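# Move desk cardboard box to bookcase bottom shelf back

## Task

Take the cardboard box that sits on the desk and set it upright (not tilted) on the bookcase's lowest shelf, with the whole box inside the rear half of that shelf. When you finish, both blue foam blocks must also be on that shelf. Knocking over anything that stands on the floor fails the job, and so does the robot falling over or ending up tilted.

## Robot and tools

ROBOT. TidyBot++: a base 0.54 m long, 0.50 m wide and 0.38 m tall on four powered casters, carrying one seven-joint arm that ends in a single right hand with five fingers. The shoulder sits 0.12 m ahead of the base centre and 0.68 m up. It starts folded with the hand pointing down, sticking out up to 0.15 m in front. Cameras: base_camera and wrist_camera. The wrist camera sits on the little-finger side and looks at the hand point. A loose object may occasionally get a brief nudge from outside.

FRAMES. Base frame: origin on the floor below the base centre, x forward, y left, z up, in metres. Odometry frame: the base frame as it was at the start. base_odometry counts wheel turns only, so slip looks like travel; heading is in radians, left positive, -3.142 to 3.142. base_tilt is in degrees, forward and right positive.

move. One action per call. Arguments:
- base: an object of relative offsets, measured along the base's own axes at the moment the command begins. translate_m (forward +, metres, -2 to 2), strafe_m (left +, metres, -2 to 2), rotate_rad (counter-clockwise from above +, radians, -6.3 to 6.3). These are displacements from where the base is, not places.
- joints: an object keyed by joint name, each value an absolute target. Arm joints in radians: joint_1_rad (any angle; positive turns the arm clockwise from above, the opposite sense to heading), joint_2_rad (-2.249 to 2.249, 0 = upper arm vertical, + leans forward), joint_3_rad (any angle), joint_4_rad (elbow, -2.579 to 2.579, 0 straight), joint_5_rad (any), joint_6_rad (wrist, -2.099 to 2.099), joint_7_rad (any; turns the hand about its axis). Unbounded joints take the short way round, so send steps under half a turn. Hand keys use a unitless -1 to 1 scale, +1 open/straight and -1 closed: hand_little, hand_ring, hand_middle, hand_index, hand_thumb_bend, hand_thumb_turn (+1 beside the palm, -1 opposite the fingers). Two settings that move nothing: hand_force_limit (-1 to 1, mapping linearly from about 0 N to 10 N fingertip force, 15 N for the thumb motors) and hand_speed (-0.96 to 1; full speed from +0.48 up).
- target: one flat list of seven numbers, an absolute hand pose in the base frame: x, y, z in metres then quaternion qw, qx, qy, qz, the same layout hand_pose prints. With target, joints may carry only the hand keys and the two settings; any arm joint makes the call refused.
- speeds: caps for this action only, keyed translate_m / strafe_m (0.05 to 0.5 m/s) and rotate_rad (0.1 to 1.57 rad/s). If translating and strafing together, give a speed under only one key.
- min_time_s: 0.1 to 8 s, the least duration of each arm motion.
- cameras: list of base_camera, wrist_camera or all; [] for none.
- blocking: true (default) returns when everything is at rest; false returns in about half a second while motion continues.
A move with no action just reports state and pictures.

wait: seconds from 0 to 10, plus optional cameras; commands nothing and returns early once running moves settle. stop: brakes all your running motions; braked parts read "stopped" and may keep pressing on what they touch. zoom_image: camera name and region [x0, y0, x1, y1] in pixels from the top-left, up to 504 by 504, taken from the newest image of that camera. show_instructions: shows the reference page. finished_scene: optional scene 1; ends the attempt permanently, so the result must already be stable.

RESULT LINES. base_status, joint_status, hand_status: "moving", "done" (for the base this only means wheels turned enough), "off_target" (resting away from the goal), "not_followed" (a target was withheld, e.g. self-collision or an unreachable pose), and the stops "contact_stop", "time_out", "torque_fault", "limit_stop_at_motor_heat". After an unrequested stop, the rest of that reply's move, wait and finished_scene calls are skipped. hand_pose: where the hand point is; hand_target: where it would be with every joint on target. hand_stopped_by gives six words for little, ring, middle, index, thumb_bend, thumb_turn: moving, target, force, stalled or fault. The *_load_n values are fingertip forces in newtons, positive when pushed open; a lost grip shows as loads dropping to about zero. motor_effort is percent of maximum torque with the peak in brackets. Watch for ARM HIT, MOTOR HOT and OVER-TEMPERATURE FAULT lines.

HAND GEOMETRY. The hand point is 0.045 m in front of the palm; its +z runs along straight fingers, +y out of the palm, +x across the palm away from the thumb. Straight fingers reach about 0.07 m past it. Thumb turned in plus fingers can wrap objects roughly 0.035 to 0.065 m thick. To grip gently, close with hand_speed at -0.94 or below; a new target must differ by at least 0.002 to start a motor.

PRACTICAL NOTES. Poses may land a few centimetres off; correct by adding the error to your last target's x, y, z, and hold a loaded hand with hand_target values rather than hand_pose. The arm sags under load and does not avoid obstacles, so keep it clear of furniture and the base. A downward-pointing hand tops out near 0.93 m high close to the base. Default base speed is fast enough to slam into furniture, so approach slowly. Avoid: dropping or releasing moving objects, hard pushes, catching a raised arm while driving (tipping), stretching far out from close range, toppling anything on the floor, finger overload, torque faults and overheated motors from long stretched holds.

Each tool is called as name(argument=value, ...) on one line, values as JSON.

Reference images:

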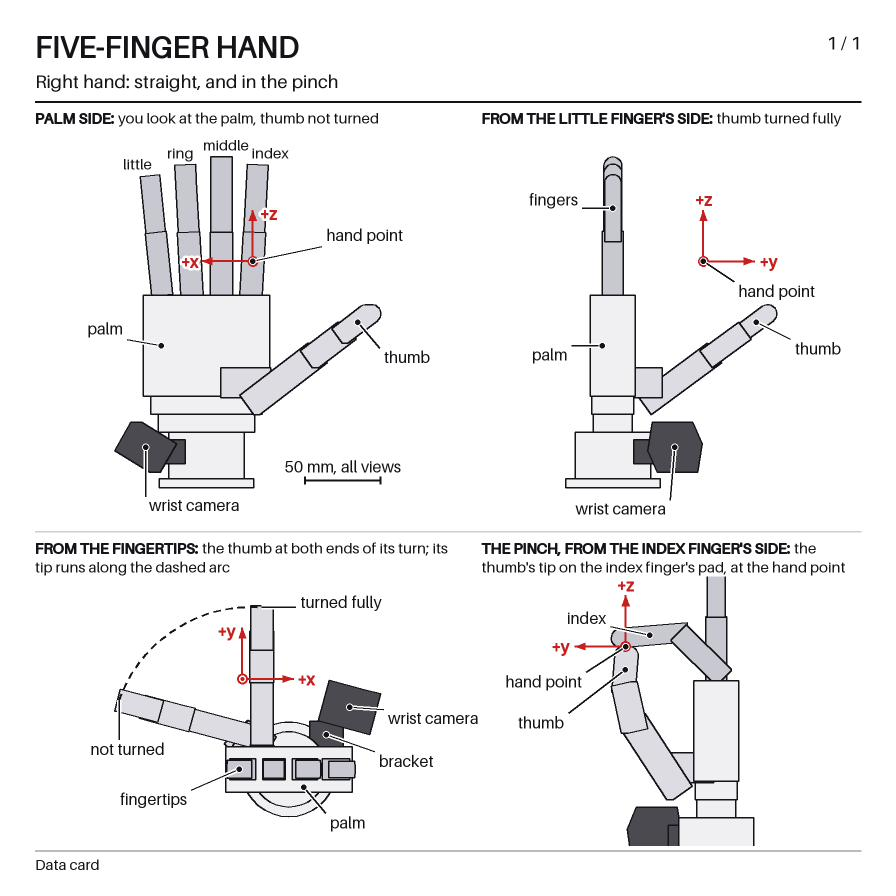

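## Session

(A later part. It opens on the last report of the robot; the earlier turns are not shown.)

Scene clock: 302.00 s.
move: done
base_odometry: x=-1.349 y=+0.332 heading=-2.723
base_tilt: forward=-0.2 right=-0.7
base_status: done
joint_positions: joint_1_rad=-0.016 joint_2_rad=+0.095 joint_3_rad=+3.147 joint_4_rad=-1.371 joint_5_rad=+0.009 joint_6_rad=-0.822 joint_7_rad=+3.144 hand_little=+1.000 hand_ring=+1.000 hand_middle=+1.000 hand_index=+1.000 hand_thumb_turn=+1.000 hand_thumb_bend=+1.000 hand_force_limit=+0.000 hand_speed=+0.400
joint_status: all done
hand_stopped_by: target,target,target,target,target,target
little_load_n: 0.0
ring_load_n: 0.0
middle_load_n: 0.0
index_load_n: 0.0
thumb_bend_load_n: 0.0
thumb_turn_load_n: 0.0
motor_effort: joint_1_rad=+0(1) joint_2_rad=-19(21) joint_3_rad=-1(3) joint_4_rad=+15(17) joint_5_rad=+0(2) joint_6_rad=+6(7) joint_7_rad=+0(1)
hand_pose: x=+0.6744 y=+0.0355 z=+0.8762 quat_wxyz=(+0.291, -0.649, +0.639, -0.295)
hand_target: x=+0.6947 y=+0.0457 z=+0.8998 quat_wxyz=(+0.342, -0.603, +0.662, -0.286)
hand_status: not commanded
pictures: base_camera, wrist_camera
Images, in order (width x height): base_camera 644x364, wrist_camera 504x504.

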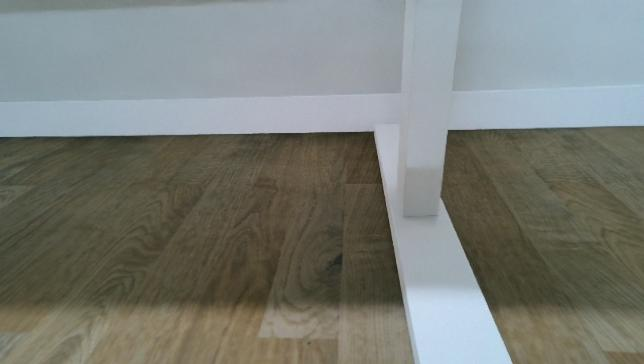

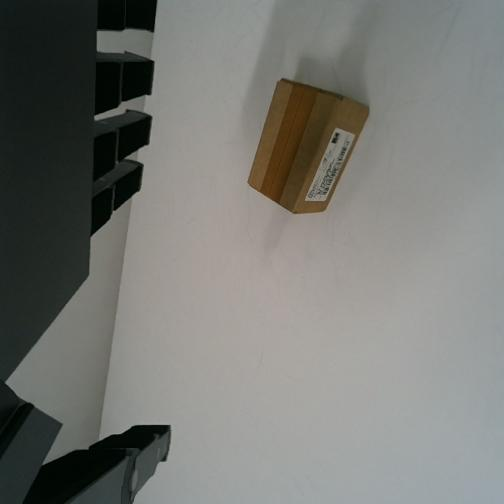

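move(joints={"joint_1_rad": 0.04, "joint_2_rad": 0.36, "joint_4_rad": -1.06, "joint_6_rad": -0.80, "hand_thumb_turn": -1, "hand_index": 0.5, "hand_middle": 0.5, "hand_ring": 0.5, "hand_little": 0.5}, min_time_s=2, cameras=["wrist_camera"])

Scene clock: 318.07 s.
move: done
base_odometry: x=-1.349 y=+0.332 heading=-2.723
base_tilt: forward=-0.2 right=-0.7
base_status: not commanded
joint_positions: joint_1_rad=+0.014 joint_2_rad=+0.350 joint_3_rad=+3.147 joint_4_rad=-1.081 joint_5_rad=+0.008 joint_6_rad=-0.822 joint_7_rad=+3.144 hand_little=+0.500 hand_ring=+0.500 hand_middle=+0.500 hand_index=+0.500 hand_thumb_turn=-1.000 hand_thumb_bend=+1.000 hand_force_limit=+0.000 hand_speed=+0.400
joint_status: all done
hand_stopped_by: target,target,target,target,target,target
little_load_n: 0.0
ring_load_n: 0.0
middle_load_n: -0.5
index_load_n: 0.0
thumb_bend_load_n: 0.0
thumb_turn_load_n: 0.0
motor_effort: joint_1_rad=+0(1) joint_2_rad=-26(28) joint_3_rad=-1(2) joint_4_rad=+17(18) joint_5_rad=+1(1) joint_6_rad=+6(7) joint_7_rad=+0(0)
hand_pose: x=+0.7871 y=+0.0174 z=+0.8710 quat_wxyz=(+0.297, -0.634, +0.643, -0.311)
hand_target: x=+0.8006 y=+0.0246 z=+0.8843 quat_wxyz=(+0.338, -0.593, +0.671, -0.291)
hand_status: not commanded
Images, in order (width x height): wrist_camera 504x504.

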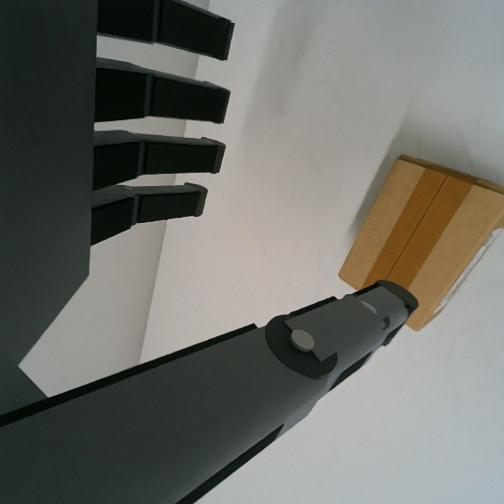

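move(joints={"joint_2_rad": 0.361, "joint_4_rad": -1.26, "joint_6_rad": -0.625}, min_time_s=2, cameras=["wrist_camera"])

Scene clock: 324.73 s.
move: done
base_odometry: x=-1.349 y=+0.332 heading=-2.723
base_tilt: forward=-0.2 right=-0.7
base_status: not commanded
joint_positions: joint_1_rad=+0.014 joint_2_rad=+0.350 joint_3_rad=+3.147 joint_4_rad=-1.245 joint_5_rad=+0.008 joint_6_rad=-0.679 joint_7_rad=+3.144 hand_little=+0.500 hand_ring=+0.500 hand_middle=+0.500 hand_index=+0.500 hand_thumb_turn=-1.000 hand_thumb_bend=+1.000 hand_force_limit=+0.000 hand_speed=+0.400
joint_status: all done
hand_stopped_by: target,target,target,target,target,target
little_load_n: 0.0
ring_load_n: 0.0
middle_load_n: 0.0
index_load_n: 0.0
thumb_bend_load_n: 0.0
thumb_turn_load_n: 0.0
motor_effort: joint_1_rad=+0(1) joint_2_rad=-27(28) joint_3_rad=-1(1) joint_4_rad=+15(17) joint_5_rad=+1(1) joint_6_rad=+6(7) joint_7_rad=+0(0)
hand_pose: x=+0.7847 y=+0.0176 z=+0.8150 quat_wxyz=(+0.291, -0.638, +0.646, -0.304)
hand_target: x=+0.7982 y=+0.0225 z=+0.8155 quat_wxyz=(+0.328, -0.593, +0.678, -0.284)
hand_status: not commanded
Images, in order (width x height): wrist_camera 504x504.

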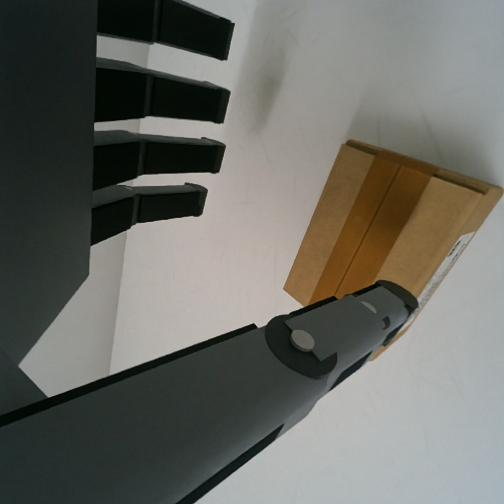

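move(joints={"joint_2_rad": 0.33, "joint_4_rad": -1.355, "joint_6_rad": -0.55}, min_time_s=2, cameras=["wrist_camera"])

Scene clock: 335.47 s.
move: done
base_odometry: x=-1.349 y=+0.332 heading=-2.723
base_tilt: forward=-0.1 right=-0.6
base_status: not commanded
joint_positions: joint_1_rad=+0.014 joint_2_rad=+0.350 joint_3_rad=+3.147 joint_4_rad=-1.339 joint_5_rad=+0.008 joint_6_rad=-0.604 joint_7_rad=+3.144 hand_little=+0.500 hand_ring=+0.500 hand_middle=+0.500 hand_index=+0.500 hand_thumb_turn=-1.000 hand_thumb_bend=+1.000 hand_force_limit=+0.000 hand_speed=+0.400
joint_status: all done
hand_stopped_by: target,target,target,target,target,target
little_load_n: 0.0
ring_load_n: 0.0
middle_load_n: 0.0
index_load_n: 0.0
thumb_bend_load_n: 0.0
thumb_turn_load_n: 0.0
motor_effort: joint_1_rad=-1(1) joint_2_rad=-27(28) joint_3_rad=-1(2) joint_4_rad=+15(17) joint_5_rad=+0(1) joint_6_rad=+6(7) joint_7_rad=+0(0)
hand_pose: x=+0.7779 y=+0.0178 z=+0.7819 quat_wxyz=(+0.285, -0.641, +0.648, -0.297)
hand_target: x=+0.7871 y=+0.0219 z=+0.8022 quat_wxyz=(+0.330, -0.590, +0.678, -0.288)
hand_status: not commanded
Images, in order (width x height): wrist_camera 504x504.

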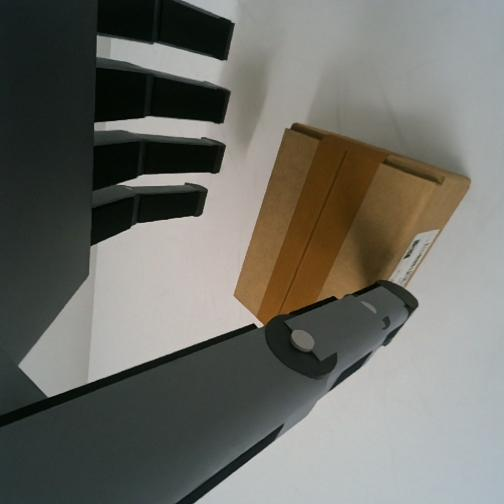

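move(base={"translate_m": -0.006}, speeds={"translate_m": 0.05}, cameras=[])

move(joints={"joint_4_rad": -1.478, "joint_6_rad": -0.42}, min_time_s=3, cameras=["wrist_camera"])

Scene clock: 343.07 s.
move: done
base_odometry: x=-1.343 y=+0.334 heading=-2.723
base_tilt: forward=-0.2 right=-0.7
base_status: done
joint_positions: joint_1_rad=+0.016 joint_2_rad=+0.348 joint_3_rad=+3.147 joint_4_rad=-1.340 joint_5_rad=+0.008 joint_6_rad=-0.602 joint_7_rad=+3.144 hand_little=+0.500 hand_ring=+0.500 hand_middle=+0.500 hand_index=+0.500 hand_thumb_turn=-1.000 hand_thumb_bend=+1.000 hand_force_limit=+0.000 hand_speed=+0.400
joint_status: not commanded
hand_stopped_by: target,target,target,target,target,target
little_load_n: 0.0
ring_load_n: 0.0
middle_load_n: 0.0
index_load_n: 0.0
thumb_bend_load_n: 0.0
thumb_turn_load_n: 0.0
motor_effort: joint_1_rad=-1(1) joint_2_rad=-27(30) joint_3_rad=-1(2) joint_4_rad=+16(17) joint_5_rad=+0(1) joint_6_rad=+6(6) joint_7_rad=+0(0)
hand_pose: x=+0.7779 y=+0.0167 z=+0.7831 quat_wxyz=(+0.286, -0.639, +0.648, -0.299)
hand_target: x=+0.7871 y=+0.0219 z=+0.8022 quat_wxyz=(+0.330, -0.590, +0.678, -0.288)
hand_status: not commanded

Scene clock: 346.33 s.
move: done
base_odometry: x=-1.343 y=+0.334 heading=-2.723
base_tilt: forward=-0.2 right=-0.7
base_status: not commanded
joint_positions: joint_1_rad=+0.016 joint_2_rad=+0.348 joint_3_rad=+3.147 joint_4_rad=-1.461 joint_5_rad=+0.008 joint_6_rad=-0.474 joint_7_rad=+3.144 hand_little=+0.500 hand_ring=+0.500 hand_middle=+0.500 hand_index=+0.500 hand_thumb_turn=-1.000 hand_thumb_bend=+1.000 hand_force_limit=+0.000 hand_speed=+0.400
joint_status: all done
hand_stopped_by: target,target,target,target,target,target
little_load_n: 0.0
ring_load_n: 0.0
middle_load_n: 0.5
index_load_n: 0.0
thumb_bend_load_n: 0.0
thumb_turn_load_n: 0.0
motor_effort: joint_1_rad=+0(1) joint_2_rad=-26(27) joint_3_rad=-1(1) joint_4_rad=+16(17) joint_5_rad=+0(1) joint_6_rad=+5(7) joint_7_rad=+0(0)
hand_pose: x=+0.7727 y=+0.0169 z=+0.7467 quat_wxyz=(+0.288, -0.639, +0.647, -0.300)
hand_target: x=+0.7823 y=+0.0201 z=+0.7655 quat_wxyz=(+0.331, -0.587, +0.679, -0.292)
hand_status: not commanded
Images, in order (width x height): wrist_camera 504x504.

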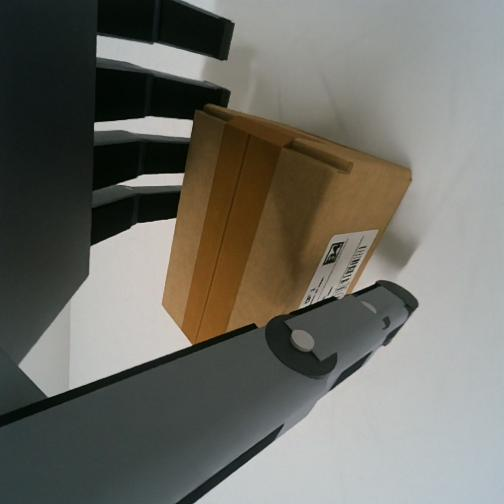

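move(joints={"hand_speed": -0.93, "hand_force_limit": -0.6, "hand_index": -0.3, "hand_middle": -0.3, "hand_ring": -0.3}, cameras=["wrist_camera"])

Scene clock: 355.50 s.
move: off_target
base_odometry: x=-1.343 y=+0.334 heading=-2.723
base_tilt: forward=-0.2 right=-0.6
base_status: not commanded
joint_positions: joint_1_rad=+0.016 joint_2_rad=+0.348 joint_3_rad=+3.147 joint_4_rad=-1.462 joint_5_rad=+0.008 joint_6_rad=-0.472 joint_7_rad=+3.143 hand_little=+0.500 hand_ring=+0.035 hand_middle=+0.074 hand_index=+0.061 hand_thumb_turn=-1.000 hand_thumb_bend=+1.000 hand_force_limit=-0.600 hand_speed=-0.930
joint_status: hand_ring off_target (ended at +0.035, target -0.300); hand_middle off_target (ended at +0.074, target -0.300); hand_index off_target (ended at +0.061, target -0.300); the others done
hand_stopped_by: target,force,force,force,target,target
little_load_n: 0.0
ring_load_n: 1.5
middle_load_n: 1.5
index_load_n: 2.5
thumb_bend_load_n: 0.5
thumb_turn_load_n: 0.5
motor_effort: joint_1_rad=+0(1) joint_2_rad=-26(27) joint_3_rad=-1(2) joint_4_rad=+16(17) joint_5_rad=+0(1) joint_6_rad=+6(7) joint_7_rad=+0(0)
hand_pose: x=+0.7730 y=+0.0170 z=+0.7468 quat_wxyz=(+0.288, -0.639, +0.647, -0.301)
hand_target: x=+0.7823 y=+0.0201 z=+0.7655 quat_wxyz=(+0.331, -0.587, +0.679, -0.292)
hand_status: not commanded
Images, in order (width x height): wrist_camera 504x504.

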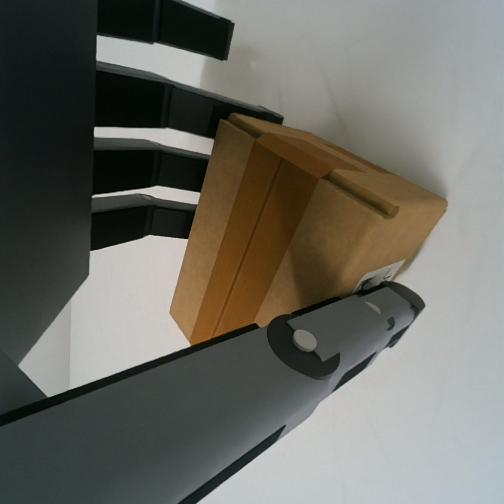

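zoom_image(camera="wrist_camera", region=[150, 80, 460, 390])

Scaled by 1.626.

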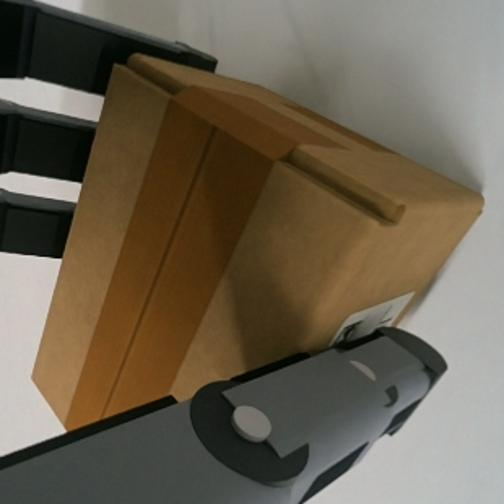

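move(joints={"hand_force_limit": -0.35, "hand_index": -0.4, "hand_middle": -0.4, "hand_ring": -0.2}, cameras=[])

move(joints={"joint_2_rad": 0.33, "joint_4_rad": -1.32}, min_time_s=3, cameras=["wrist_camera"])

Scene clock: 360.43 s.
move: off_target
base_odometry: x=-1.343 y=+0.334 heading=-2.723
base_tilt: forward=-0.1 right=-0.7
base_status: not commanded
joint_positions: joint_1_rad=+0.016 joint_2_rad=+0.348 joint_3_rad=+3.147 joint_4_rad=-1.462 joint_5_rad=+0.008 joint_6_rad=-0.472 joint_7_rad=+3.143 hand_little=+0.500 hand_ring=+0.023 hand_middle=+0.063 hand_index=+0.056 hand_thumb_turn=-1.000 hand_thumb_bend=+1.000 hand_force_limit=-0.350 hand_speed=-0.930
joint_status: hand_ring off_target (ended at +0.023, target -0.200); hand_middle off_target (ended at +0.063, target -0.400); hand_index off_target (ended at +0.056, target -0.400); the others done
hand_stopped_by: target,force,force,force,target,target
little_load_n: 0.0
ring_load_n: 3.5
middle_load_n: 4.5
index_load_n: 3.5
thumb_bend_load_n: 1.0
thumb_turn_load_n: 0.0
motor_effort: joint_1_rad=-1(1) joint_2_rad=-26(26) joint_3_rad=-1(1) joint_4_rad=+16(16) joint_5_rad=+0(1) joint_6_rad=+6(7) joint_7_rad=+0(0)
hand_pose: x=+0.7730 y=+0.0169 z=+0.7468 quat_wxyz=(+0.288, -0.639, +0.647, -0.301)
hand_target: x=+0.7823 y=+0.0201 z=+0.7655 quat_wxyz=(+0.331, -0.587, +0.679, -0.292)
hand_status: not commanded

Scene clock: 363.73 s.
move: done
base_odometry: x=-1.343 y=+0.334 heading=-2.723
base_tilt: forward=-0.2 right=-0.7
base_status: not commanded
joint_positions: joint_1_rad=+0.016 joint_2_rad=+0.348 joint_3_rad=+3.147 joint_4_rad=-1.347 joint_5_rad=+0.008 joint_6_rad=-0.472 joint_7_rad=+3.143 hand_little=+0.500 hand_ring=+0.023 hand_middle=+0.063 hand_index=+0.056 hand_thumb_turn=-1.000 hand_thumb_bend=+1.000 hand_force_limit=-0.350 hand_speed=-0.930
joint_status: all done
hand_stopped_by: target,force,force,force,target,target
little_load_n: 0.0
ring_load_n: 3.0
middle_load_n: 4.5
index_load_n: 4.0
thumb_bend_load_n: 1.0
thumb_turn_load_n: 0.5
motor_effort: joint_1_rad=+0(1) joint_2_rad=-28(28) joint_3_rad=-1(2) joint_4_rad=+17(18) joint_5_rad=+0(1) joint_6_rad=+7(8) joint_7_rad=+0(0)
hand_pose: x=+0.8075 y=+0.0163 z=+0.8074 quat_wxyz=(+0.324, -0.621, +0.629, -0.338)
hand_target: x=+0.8252 y=+0.0183 z=+0.8521 quat_wxyz=(+0.382, -0.563, +0.650, -0.340)
hand_status: not commanded
Images, in order (width x height): wrist_camera 504x504.

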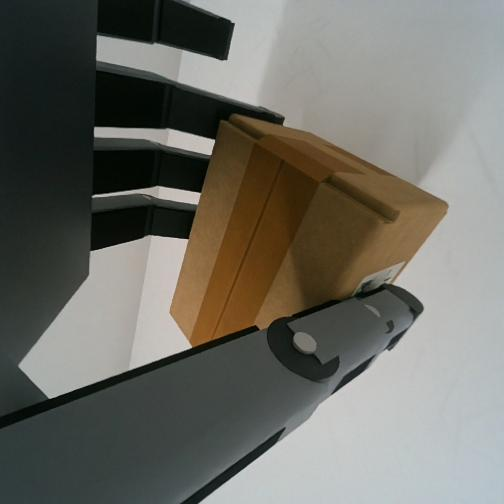

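move(joints={"joint_2_rad": -0.55, "joint_4_rad": -1.9, "joint_6_rad": -0.9}, min_time_s=4, base={"translate_m": -0.9}, speeds={"translate_m": 0.25}, cameras=["wrist_camera"])

move(base={"rotate_rad": 3.166}, speeds={"rotate_rad": 0.7}, cameras=["all"])

Scene clock: 383.97 s.
move: done
base_odometry: x=-0.521 y=+0.700 heading=-2.723
base_tilt: forward=-0.2 right=-0.6
base_status: done
joint_positions: joint_1_rad=+0.016 joint_2_rad=-0.549 joint_3_rad=+3.147 joint_4_rad=-1.889 joint_5_rad=+0.007 joint_6_rad=-0.861 joint_7_rad=+3.143 hand_little=+0.500 hand_ring=+0.023 hand_middle=+0.063 hand_index=+0.056 hand_thumb_turn=-1.000 hand_thumb_bend=+1.000 hand_force_limit=-0.350 hand_speed=-0.930
joint_status: all done
hand_stopped_by: target,force,force,force,target,target
little_load_n: 0.0
ring_load_n: 3.5
middle_load_n: 4.5
index_load_n: 4.0
thumb_bend_load_n: 1.0
thumb_turn_load_n: 0.5
motor_effort: joint_1_rad=-1(1) joint_2_rad=-1(32) joint_3_rad=+0(2) joint_4_rad=+16(19) joint_5_rad=+0(1) joint_6_rad=+7(8) joint_7_rad=+0(0)
hand_pose: x=+0.4308 y=+0.0228 z=+0.8743 quat_wxyz=(+0.315, -0.624, +0.636, -0.326)
hand_target: x=+0.4212 y=+0.0409 z=+0.8643 quat_wxyz=(+0.328, -0.599, +0.674, -0.281)
hand_status: not commanded
Images, in order (width x height): wrist_camera 504x504.

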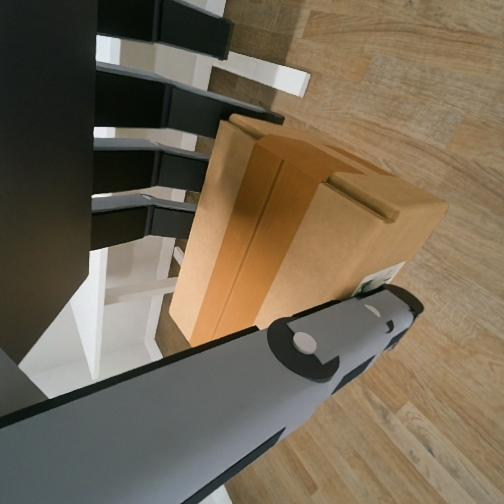

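Scene clock: 389.37 s.
move: done
base_odometry: x=-0.521 y=+0.700 heading=+0.443
base_tilt: forward=-0.2 right=-0.6
base_status: done
joint_positions: joint_1_rad=+0.018 joint_2_rad=-0.549 joint_3_rad=+3.147 joint_4_rad=-1.889 joint_5_rad=+0.004 joint_6_rad=-0.861 joint_7_rad=+3.143 hand_little=+0.500 hand_ring=+0.023 hand_middle=+0.063 hand_index=+0.056 hand_thumb_turn=-1.000 hand_thumb_bend=+1.000 hand_force_limit=-0.350 hand_speed=-0.930
joint_status: not commanded
hand_stopped_by: target,force,force,force,target,target
little_load_n: 0.0
ring_load_n: 3.0
middle_load_n: 4.5
index_load_n: 4.0
thumb_bend_load_n: 0.5
thumb_turn_load_n: 0.5
motor_effort: joint_1_rad=+0(1) joint_2_rad=+0(1) joint_3_rad=-1(2) joint_4_rad=+16(18) joint_5_rad=+0(1) joint_6_rad=+7(8) joint_7_rad=+0(0)
hand_pose: x=+0.4308 y=+0.0233 z=+0.8744 quat_wxyz=(+0.316, -0.624, +0.637, -0.325)
hand_target: x=+0.4212 y=+0.0409 z=+0.8643 quat_wxyz=(+0.328, -0.599, +0.674, -0.281)
hand_status: not commanded
pictures: base_camera, wrist_camera
Images, in order (width x height): base_camera 644x364, wrist_camera 504x504.

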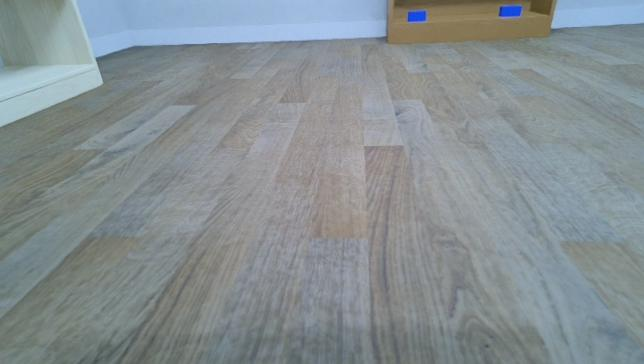

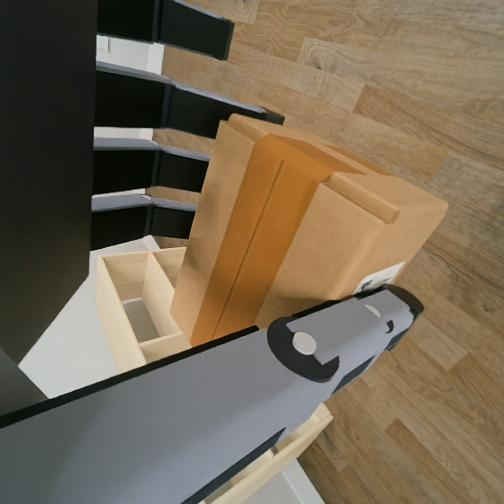

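move(base={"rotate_rad": -0.073}, cameras=[])

move(base={"translate_m": 1.18, "strafe_m": -0.567}, speeds={"translate_m": 0.35}, cameras=["all"])

Scene clock: 399.90 s.
move: done
base_odometry: x=-0.521 y=+0.700 heading=+0.370
base_tilt: forward=-0.2 right=-0.6
base_status: done
joint_positions: joint_1_rad=+0.021 joint_2_rad=-0.549 joint_3_rad=+3.147 joint_4_rad=-1.889 joint_5_rad=+0.002 joint_6_rad=-0.861 joint_7_rad=+3.143 hand_little=+0.500 hand_ring=+0.023 hand_middle=+0.063 hand_index=+0.056 hand_thumb_turn=-1.000 hand_thumb_bend=+1.000 hand_force_limit=-0.350 hand_speed=-0.930
joint_status: not commanded
hand_stopped_by: target,force,force,force,target,target
little_load_n: 0.0
ring_load_n: 3.5
middle_load_n: 4.5
index_load_n: 4.0
thumb_bend_load_n: 1.0
thumb_turn_load_n: 0.5
motor_effort: joint_1_rad=+0(1) joint_2_rad=+0(1) joint_3_rad=-1(2) joint_4_rad=+16(17) joint_5_rad=+0(1) joint_6_rad=+6(7) joint_7_rad=+0(0)
hand_pose: x=+0.4309 y=+0.0230 z=+0.8744 quat_wxyz=(+0.316, -0.623, +0.638, -0.325)
hand_target: x=+0.4212 y=+0.0409 z=+0.8643 quat_wxyz=(+0.328, -0.599, +0.674, -0.281)
hand_status: not commanded

Scene clock: 404.73 s.
move: done
base_odometry: x=+0.785 y=+0.598 heading=+0.370
base_tilt: forward=-0.2 right=-0.6
base_status: done
joint_positions: joint_1_rad=+0.021 joint_2_rad=-0.547 joint_3_rad=+3.147 joint_4_rad=-1.889 joint_5_rad=+0.002 joint_6_rad=-0.862 joint_7_rad=+3.143 hand_little=+0.500 hand_ring=+0.023 hand_middle=+0.063 hand_index=+0.056 hand_thumb_turn=-1.000 hand_thumb_bend=+1.000 hand_force_limit=-0.350 hand_speed=-0.930
joint_status: not commanded
hand_stopped_by: target,force,force,force,target,target
little_load_n: 0.0
ring_load_n: 3.5
middle_load_n: 4.5
index_load_n: 4.0
thumb_bend_load_n: 1.0
thumb_turn_load_n: 0.5
motor_effort: joint_1_rad=+0(1) joint_2_rad=+0(2) joint_3_rad=-1(2) joint_4_rad=+16(18) joint_5_rad=+0(1) joint_6_rad=+6(8) joint_7_rad=+0(0)
hand_pose: x=+0.4312 y=+0.0230 z=+0.8733 quat_wxyz=(+0.315, -0.623, +0.638, -0.324)
hand_target: x=+0.4212 y=+0.0409 z=+0.8643 quat_wxyz=(+0.328, -0.599, +0.674, -0.281)
hand_status: not commanded
pictures: base_camera, wrist_camera
Images, in order (width x height): base_camera 644x364, wrist_camera 504x504.

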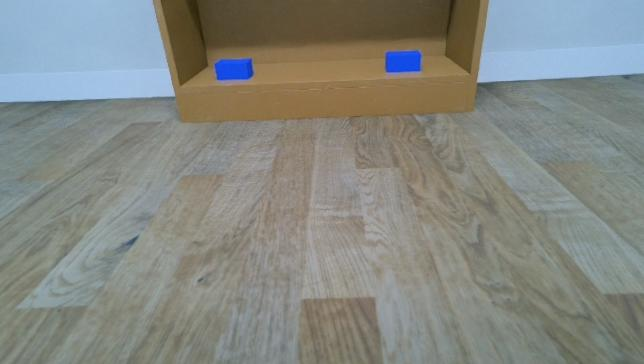

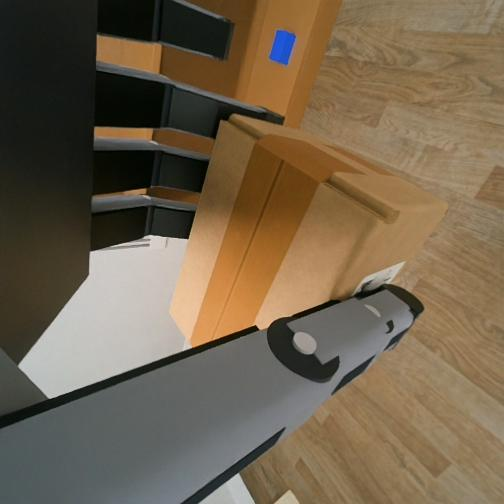

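zoom_image(camera="base_camera", region=[140, 0, 500, 140])

Scaled by 1.400.

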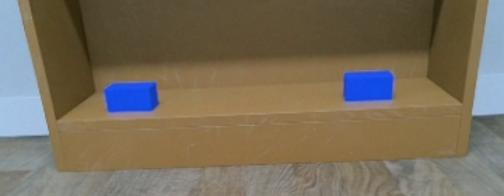

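move(joints={"joint_2_rad": 1.655, "joint_4_rad": -0.80, "joint_6_rad": 0.14}, min_time_s=6, cameras=["all"])

Scene clock: 459.47 s.
move: done
base_odometry: x=+0.785 y=+0.598 heading=+0.370
base_tilt: forward=-0.1 right=-0.6
base_status: not commanded
joint_positions: joint_1_rad=+0.021 joint_2_rad=+1.662 joint_3_rad=+3.147 joint_4_rad=-0.821 joint_5_rad=+0.002 joint_6_rad=+0.085 joint_7_rad=+3.143 hand_little=+0.500 hand_ring=+0.023 hand_middle=+0.063 hand_index=+0.056 hand_thumb_turn=-1.000 hand_thumb_bend=+1.000 hand_force_limit=-0.350 hand_speed=-0.930
joint_status: all done
hand_stopped_by: target,force,force,force,target,target
little_load_n: 0.0
ring_load_n: 3.0
middle_load_n: 4.5
index_load_n: 4.5
thumb_bend_load_n: 0.5
thumb_turn_load_n: 0.5
motor_effort: joint_1_rad=+0(1) joint_2_rad=-43(46) joint_3_rad=-2(2) joint_4_rad=+11(18) joint_5_rad=+0(1) joint_6_rad=+6(8) joint_7_rad=+0(0)
hand_pose: x=+0.9046 y=+0.0131 z=+0.1169 quat_wxyz=(+0.252, -0.654, +0.663, -0.262)
hand_target: x=+0.9375 y=+0.0036 z=+0.1437 quat_wxyz=(+0.292, -0.592, +0.699, -0.275)
hand_status: not commanded
pictures: base_camera, wrist_camera
Images, in order (width x height): base_camera 644x364, wrist_camera 504x504.

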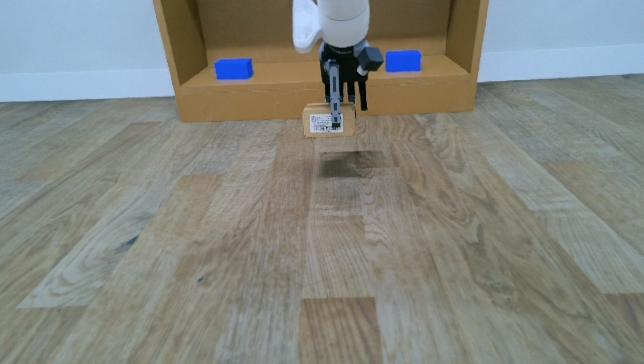

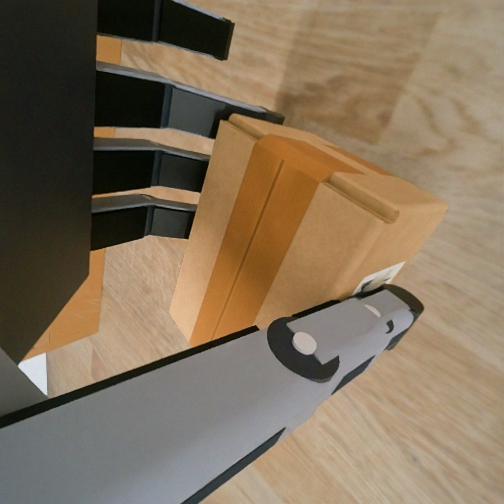

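move(joints={"joint_2_rad": 1.625, "joint_4_rad": -0.72, "joint_6_rad": 0.175}, min_time_s=2, cameras=["all"])

Scene clock: 467.53 s.
move: done
base_odometry: x=+0.785 y=+0.598 heading=+0.370
base_tilt: forward=-0.1 right=-0.6
base_status: not commanded
joint_positions: joint_1_rad=+0.021 joint_2_rad=+1.662 joint_3_rad=+3.147 joint_4_rad=-0.743 joint_5_rad=+0.002 joint_6_rad=+0.118 joint_7_rad=+3.143 hand_little=+0.500 hand_ring=+0.023 hand_middle=+0.063 hand_index=+0.056 hand_thumb_turn=-1.000 hand_thumb_bend=+1.000 hand_force_limit=-0.350 hand_speed=-0.930
joint_status: all done
hand_stopped_by: target,force,force,force,target,target
little_load_n: 0.0
ring_load_n: 3.0
middle_load_n: 4.5
index_load_n: 4.0
thumb_bend_load_n: 0.5
thumb_turn_load_n: 0.5
motor_effort: joint_1_rad=+0(1) joint_2_rad=-44(45) joint_3_rad=-2(2) joint_4_rad=+12(14) joint_5_rad=+0(1) joint_6_rad=+6(7) joint_7_rad=+0(0)
hand_pose: x=+0.9529 y=+0.0123 z=+0.1535 quat_wxyz=(+0.288, -0.639, +0.648, -0.298)
hand_target: x=+0.9993 y=+0.0004 z=+0.2110 quat_wxyz=(+0.340, -0.571, +0.675, -0.320)
hand_status: not commanded
pictures: base_camera, wrist_camera
Images, in order (width x height): base_camera 644x364, wrist_camera 504x504.

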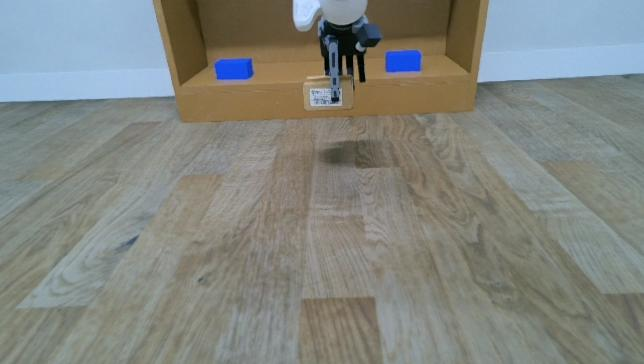

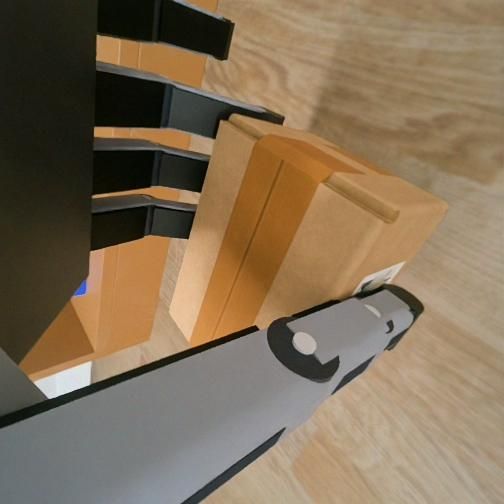

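move(base={"translate_m": 0.19}, speeds={"translate_m": 0.12}, cameras=["all"])

zoom_image(camera="base_camera", region=[200, 0, 450, 180])

Scene clock: 472.77 s.
move: done
base_odometry: x=+0.962 y=+0.666 heading=+0.369
base_tilt: forward=-0.1 right=-0.7
base_status: done
joint_positions: joint_1_rad=+0.021 joint_2_rad=+1.662 joint_3_rad=+3.147 joint_4_rad=-0.738 joint_5_rad=+0.002 joint_6_rad=+0.121 joint_7_rad=+3.143 hand_little=+0.500 hand_ring=+0.023 hand_middle=+0.063 hand_index=+0.056 hand_thumb_turn=-1.000 hand_thumb_bend=+1.000 hand_force_limit=-0.350 hand_speed=-0.930
joint_status: not commanded
hand_stopped_by: target,force,force,force,target,target
little_load_n: 0.0
ring_load_n: 3.0
middle_load_n: 4.5
index_load_n: 4.0
thumb_bend_load_n: 1.0
thumb_turn_load_n: 0.5
motor_effort: joint_1_rad=+0(1) joint_2_rad=-44(45) joint_3_rad=-2(2) joint_4_rad=+12(14) joint_5_rad=+0(1) joint_6_rad=+7(7) joint_7_rad=+0(0)
hand_pose: x=+0.9564 y=+0.0122 z=+0.1565 quat_wxyz=(+0.291, -0.638, +0.647, -0.301)
hand_target: x=+0.9993 y=+0.0004 z=+0.2110 quat_wxyz=(+0.340, -0.571, +0.675, -0.320)
hand_status: not commanded
pictures: base_camera, wrist_camera
Images, in order (width x height): base_camera 644x364, wrist_camera 504x504.

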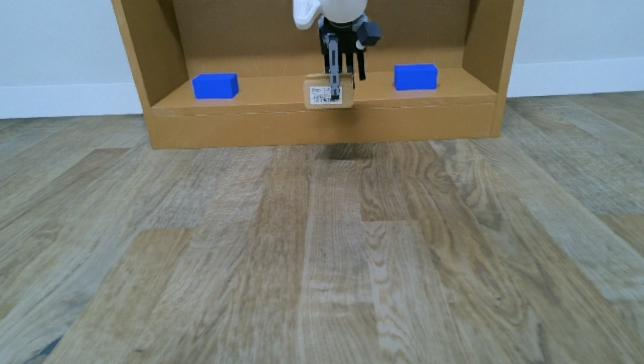

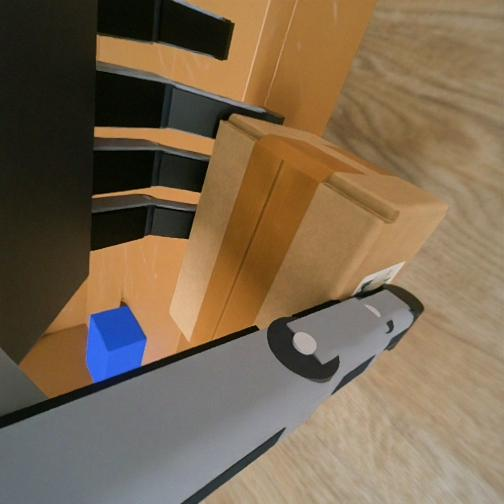

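Scaled by 2.016.

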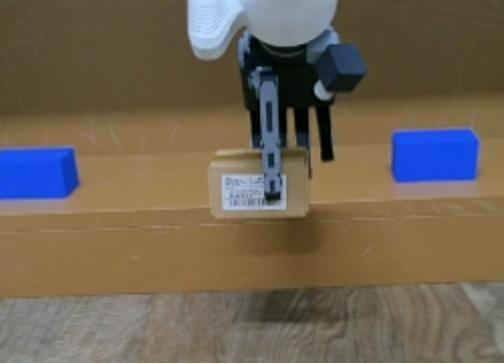

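zoom_image(camera="wrist_camera", region=[0, 200, 220, 420])

zoom_image(camera="wrist_camera", region=[90, 0, 390, 140])

Scaled by 2.291.

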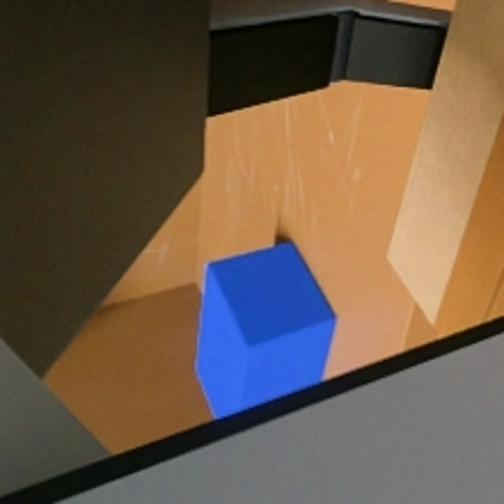

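Scaled by 1.680.

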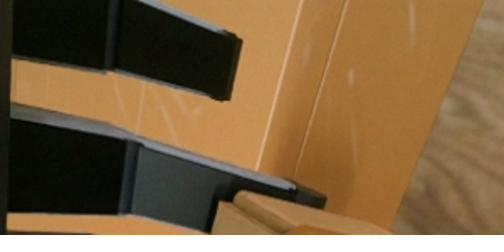

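move(joints={"joint_4_rad": -0.64, "joint_6_rad": 0.085}, min_time_s=2, cameras=["all"])

Scene clock: 499.77 s.
move: done
base_odometry: x=+0.962 y=+0.666 heading=+0.369
base_tilt: forward=-0.1 right=-0.6
base_status: not commanded
joint_positions: joint_1_rad=+0.021 joint_2_rad=+1.662 joint_3_rad=+3.147 joint_4_rad=-0.664 joint_5_rad=+0.002 joint_6_rad=+0.120 joint_7_rad=+3.143 hand_little=+0.500 hand_ring=+0.023 hand_middle=+0.063 hand_index=+0.056 hand_thumb_turn=-1.000 hand_thumb_bend=+1.000 hand_force_limit=-0.350 hand_speed=-0.930
joint_status: all done
hand_stopped_by: target,force,force,force,target,target
little_load_n: 0.0
ring_load_n: 3.0
middle_load_n: 4.5
index_load_n: 4.0
thumb_bend_load_n: 1.0
thumb_turn_load_n: 0.5
motor_effort: joint_1_rad=+0(1) joint_2_rad=-45(45) joint_3_rad=-2(2) joint_4_rad=+14(14) joint_5_rad=+0(1) joint_6_rad=+7(8) joint_7_rad=+0(0)
hand_pose: x=+0.9908 y=+0.0117 z=+0.1883 quat_wxyz=(+0.313, -0.627, +0.635, -0.324)
hand_target: x=+1.0137 y=+0.0016 z=+0.2275 quat_wxyz=(+0.338, -0.574, +0.676, -0.315)
hand_status: not commanded
pictures: base_camera, wrist_camera
Images, in order (width x height): base_camera 644x364, wrist_camera 504x504.

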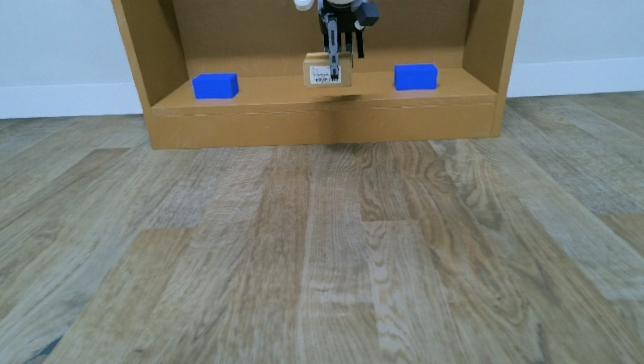

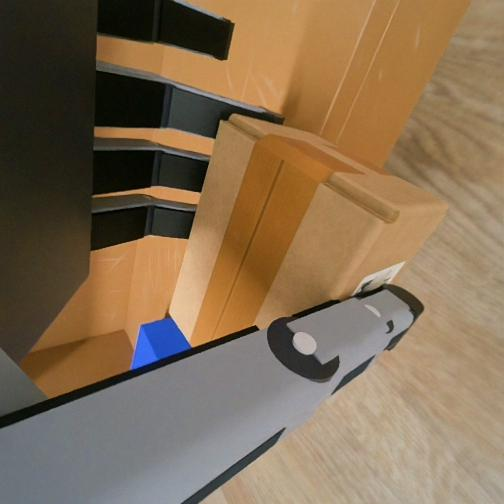

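move(joints={"joint_6_rad": -0.005}, min_time_s=2, cameras=["base_camera"])

zoom_image(camera="base_camera", region=[100, 0, 530, 180])

Scene clock: 505.73 s.
move: done
base_odometry: x=+0.962 y=+0.666 heading=+0.369
base_tilt: forward=-0.1 right=-0.7
base_status: not commanded
joint_positions: joint_1_rad=+0.021 joint_2_rad=+1.662 joint_3_rad=+3.147 joint_4_rad=-0.664 joint_5_rad=+0.002 joint_6_rad=+0.037 joint_7_rad=+3.143 hand_little=+0.500 hand_ring=+0.023 hand_middle=+0.063 hand_index=+0.056 hand_thumb_turn=-1.000 hand_thumb_bend=+1.000 hand_force_limit=-0.350 hand_speed=-0.930
joint_status: all done
hand_stopped_by: target,force,force,force,target,target
little_load_n: 0.0
ring_load_n: 3.5
middle_load_n: 4.5
index_load_n: 4.0
thumb_bend_load_n: 1.0
thumb_turn_load_n: 0.5
motor_effort: joint_1_rad=+0(1) joint_2_rad=-45(45) joint_3_rad=-2(2) joint_4_rad=+13(14) joint_5_rad=+1(1) joint_6_rad=+6(7) joint_7_rad=+0(0)
hand_pose: x=+0.9701 y=+0.0119 z=+0.1705 quat_wxyz=(+0.287, -0.639, +0.648, -0.298)
hand_target: x=+0.9921 y=+0.0042 z=+0.2078 quat_wxyz=(+0.310, -0.587, +0.691, -0.286)
hand_status: not commanded
Images, in order (width x height): base_camera 644x364.

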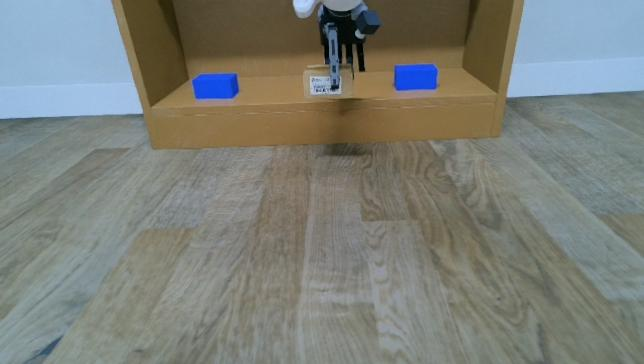

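Scaled by 1.172.

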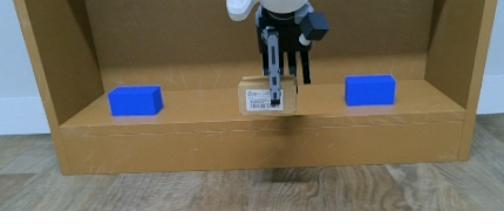

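move(base={"translate_m": 0.2}, speeds={"translate_m": 0.1}, cameras=["all"])

zoom_image(camera="base_camera", region=[60, 0, 560, 220])

zoom_image(camera="wrist_camera", region=[0, 180, 260, 440])

Scene clock: 512.97 s.
move: done
base_odometry: x=+1.149 y=+0.738 heading=+0.369
base_tilt: forward=-0.1 right=-0.7
base_status: done
joint_positions: joint_1_rad=+0.021 joint_2_rad=+1.662 joint_3_rad=+3.147 joint_4_rad=-0.659 joint_5_rad=+0.002 joint_6_rad=+0.034 joint_7_rad=+3.143 hand_little=+0.500 hand_ring=+0.023 hand_middle=+0.063 hand_index=+0.056 hand_thumb_turn=-1.000 hand_thumb_bend=+1.000 hand_force_limit=-0.350 hand_speed=-0.930
joint_status: not commanded
hand_stopped_by: target,force,force,force,target,target
little_load_n: 0.0
ring_load_n: 3.0
middle_load_n: 4.5
index_load_n: 4.0
thumb_bend_load_n: 1.0
thumb_turn_load_n: 0.5
motor_effort: joint_1_rad=+0(2) joint_2_rad=-44(46) joint_3_rad=-2(2) joint_4_rad=+13(14) joint_5_rad=+0(1) joint_6_rad=+6(7) joint_7_rad=+0(0)
hand_pose: x=+0.9718 y=+0.0117 z=+0.1722 quat_wxyz=(+0.288, -0.639, +0.648, -0.298)
hand_target: x=+0.9921 y=+0.0042 z=+0.2078 quat_wxyz=(+0.310, -0.587, +0.691, -0.286)
hand_status: not commanded
pictures: base_camera, wrist_camera
Images, in order (width x height): base_camera 644x364, wrist_camera 504x504.

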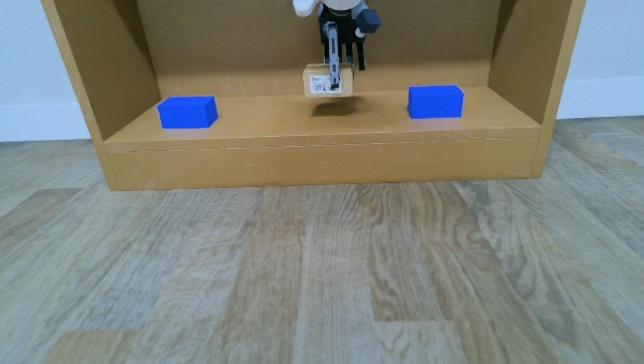

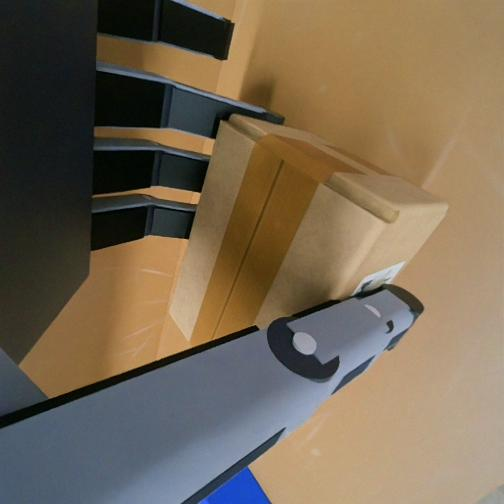

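Scaled by 1.008.

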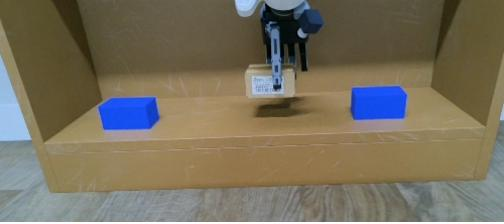

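Scaled by 1.938.

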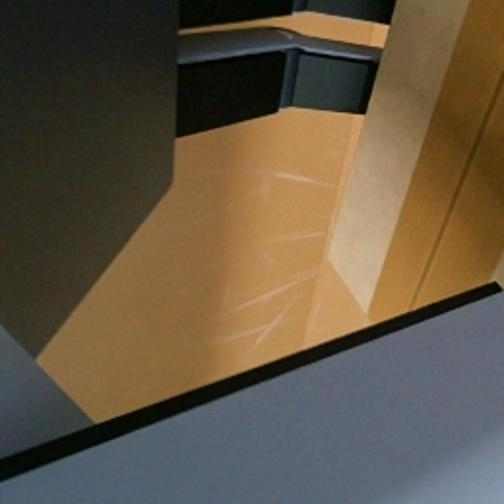

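move(base={"translate_m": 0.08}, speeds={"translate_m": 0.08}, cameras=["all"])

zoom_image(camera="wrist_camera", region=[80, 0, 504, 400])

Scene clock: 524.20 s.
move: done
base_odometry: x=+1.223 y=+0.767 heading=+0.369
base_tilt: forward=-0.1 right=-0.6
base_status: done
joint_positions: joint_1_rad=+0.021 joint_2_rad=+1.662 joint_3_rad=+3.147 joint_4_rad=-0.658 joint_5_rad=+0.002 joint_6_rad=+0.033 joint_7_rad=+3.143 hand_little=+0.500 hand_ring=+0.023 hand_middle=+0.063 hand_index=+0.056 hand_thumb_turn=-1.000 hand_thumb_bend=+1.000 hand_force_limit=-0.350 hand_speed=-0.930
joint_status: not commanded
hand_stopped_by: target,force,force,force,target,target
little_load_n: 0.0
ring_load_n: 3.5
middle_load_n: 4.5
index_load_n: 4.0
thumb_bend_load_n: 0.5
thumb_turn_load_n: 0.5
motor_effort: joint_1_rad=-1(2) joint_2_rad=-45(46) joint_3_rad=-2(2) joint_4_rad=+13(15) joint_5_rad=+0(1) joint_6_rad=+6(7) joint_7_rad=+0(0)
hand_pose: x=+0.9723 y=+0.0116 z=+0.1727 quat_wxyz=(+0.288, -0.639, +0.648, -0.299)
hand_target: x=+0.9921 y=+0.0042 z=+0.2078 quat_wxyz=(+0.310, -0.587, +0.691, -0.286)
hand_status: not commanded
pictures: base_camera, wrist_camera
Images, in order (width x height): base_camera 644x364, wrist_camera 504x504.

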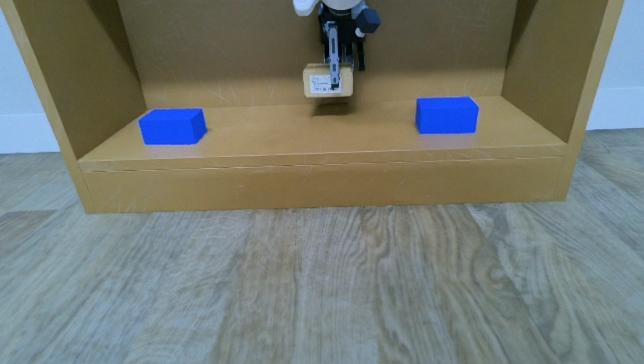

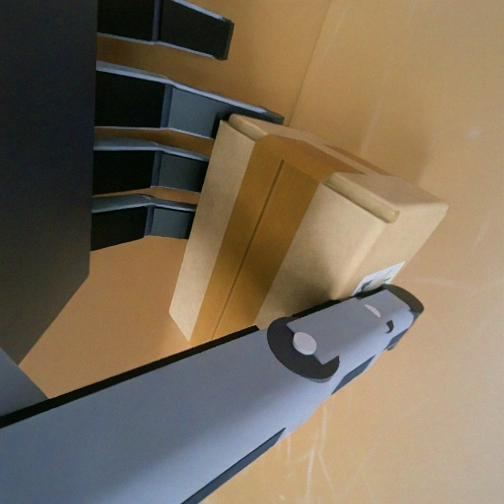

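Scaled by 1.189.

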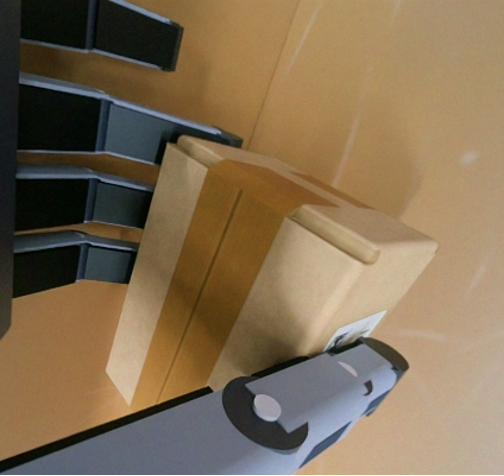

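move(base={"translate_m": 0.012}, speeds={"translate_m": 0.05}, joints={"joint_4_rad": -0.715, "joint_6_rad": 0.165}, min_time_s=2, cameras=["base_camera"])

zoom_image(camera="base_camera", region=[250, 0, 420, 170])

Scene clock: 538.23 s.
move: done
base_odometry: x=+1.235 y=+0.772 heading=+0.369
base_tilt: forward=-0.1 right=-0.7
base_status: done
joint_positions: joint_1_rad=+0.021 joint_2_rad=+1.662 joint_3_rad=+3.147 joint_4_rad=-0.703 joint_5_rad=+0.002 joint_6_rad=+0.106 joint_7_rad=+3.142 hand_little=+0.500 hand_ring=+0.023 hand_middle=+0.063 hand_index=+0.056 hand_thumb_turn=-1.000 hand_thumb_bend=+1.000 hand_force_limit=-0.350 hand_speed=-0.930
joint_status: all done
hand_stopped_by: target,force,force,force,target,target
little_load_n: 0.0
ring_load_n: 3.5
middle_load_n: 5.0
index_load_n: 4.0
thumb_bend_load_n: 1.0
thumb_turn_load_n: 0.5
motor_effort: joint_1_rad=+0(1) joint_2_rad=-45(47) joint_3_rad=-2(2) joint_4_rad=+13(17) joint_5_rad=+0(1) joint_6_rad=+7(11) joint_7_rad=+0(0)
hand_pose: x=+0.9693 y=+0.0117 z=+0.1681 quat_wxyz=(+0.297, -0.634, +0.644, -0.307)
hand_target: x=+0.9992 y=+0.0006 z=+0.2110 quat_wxyz=(+0.338, -0.572, +0.676, -0.318)
hand_status: not commanded
Images, in order (width x height): base_camera 644x364.

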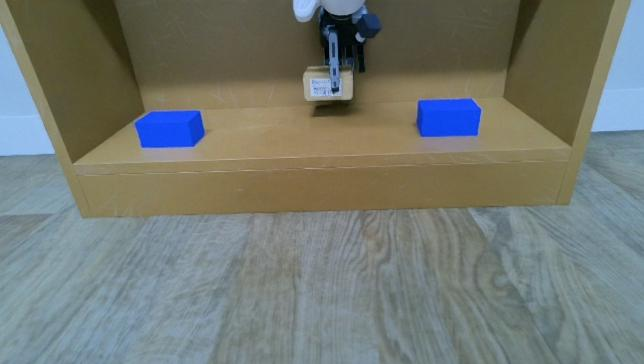

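Scaled by 2.965.

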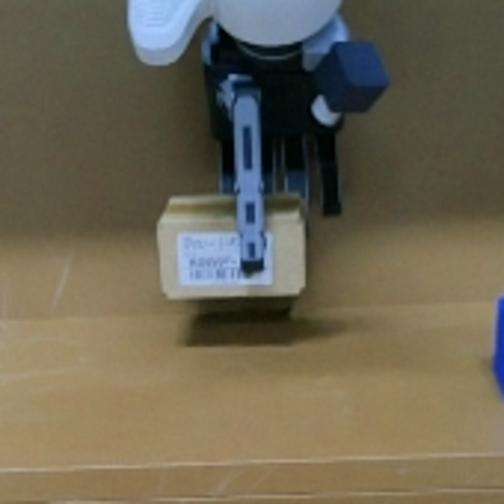

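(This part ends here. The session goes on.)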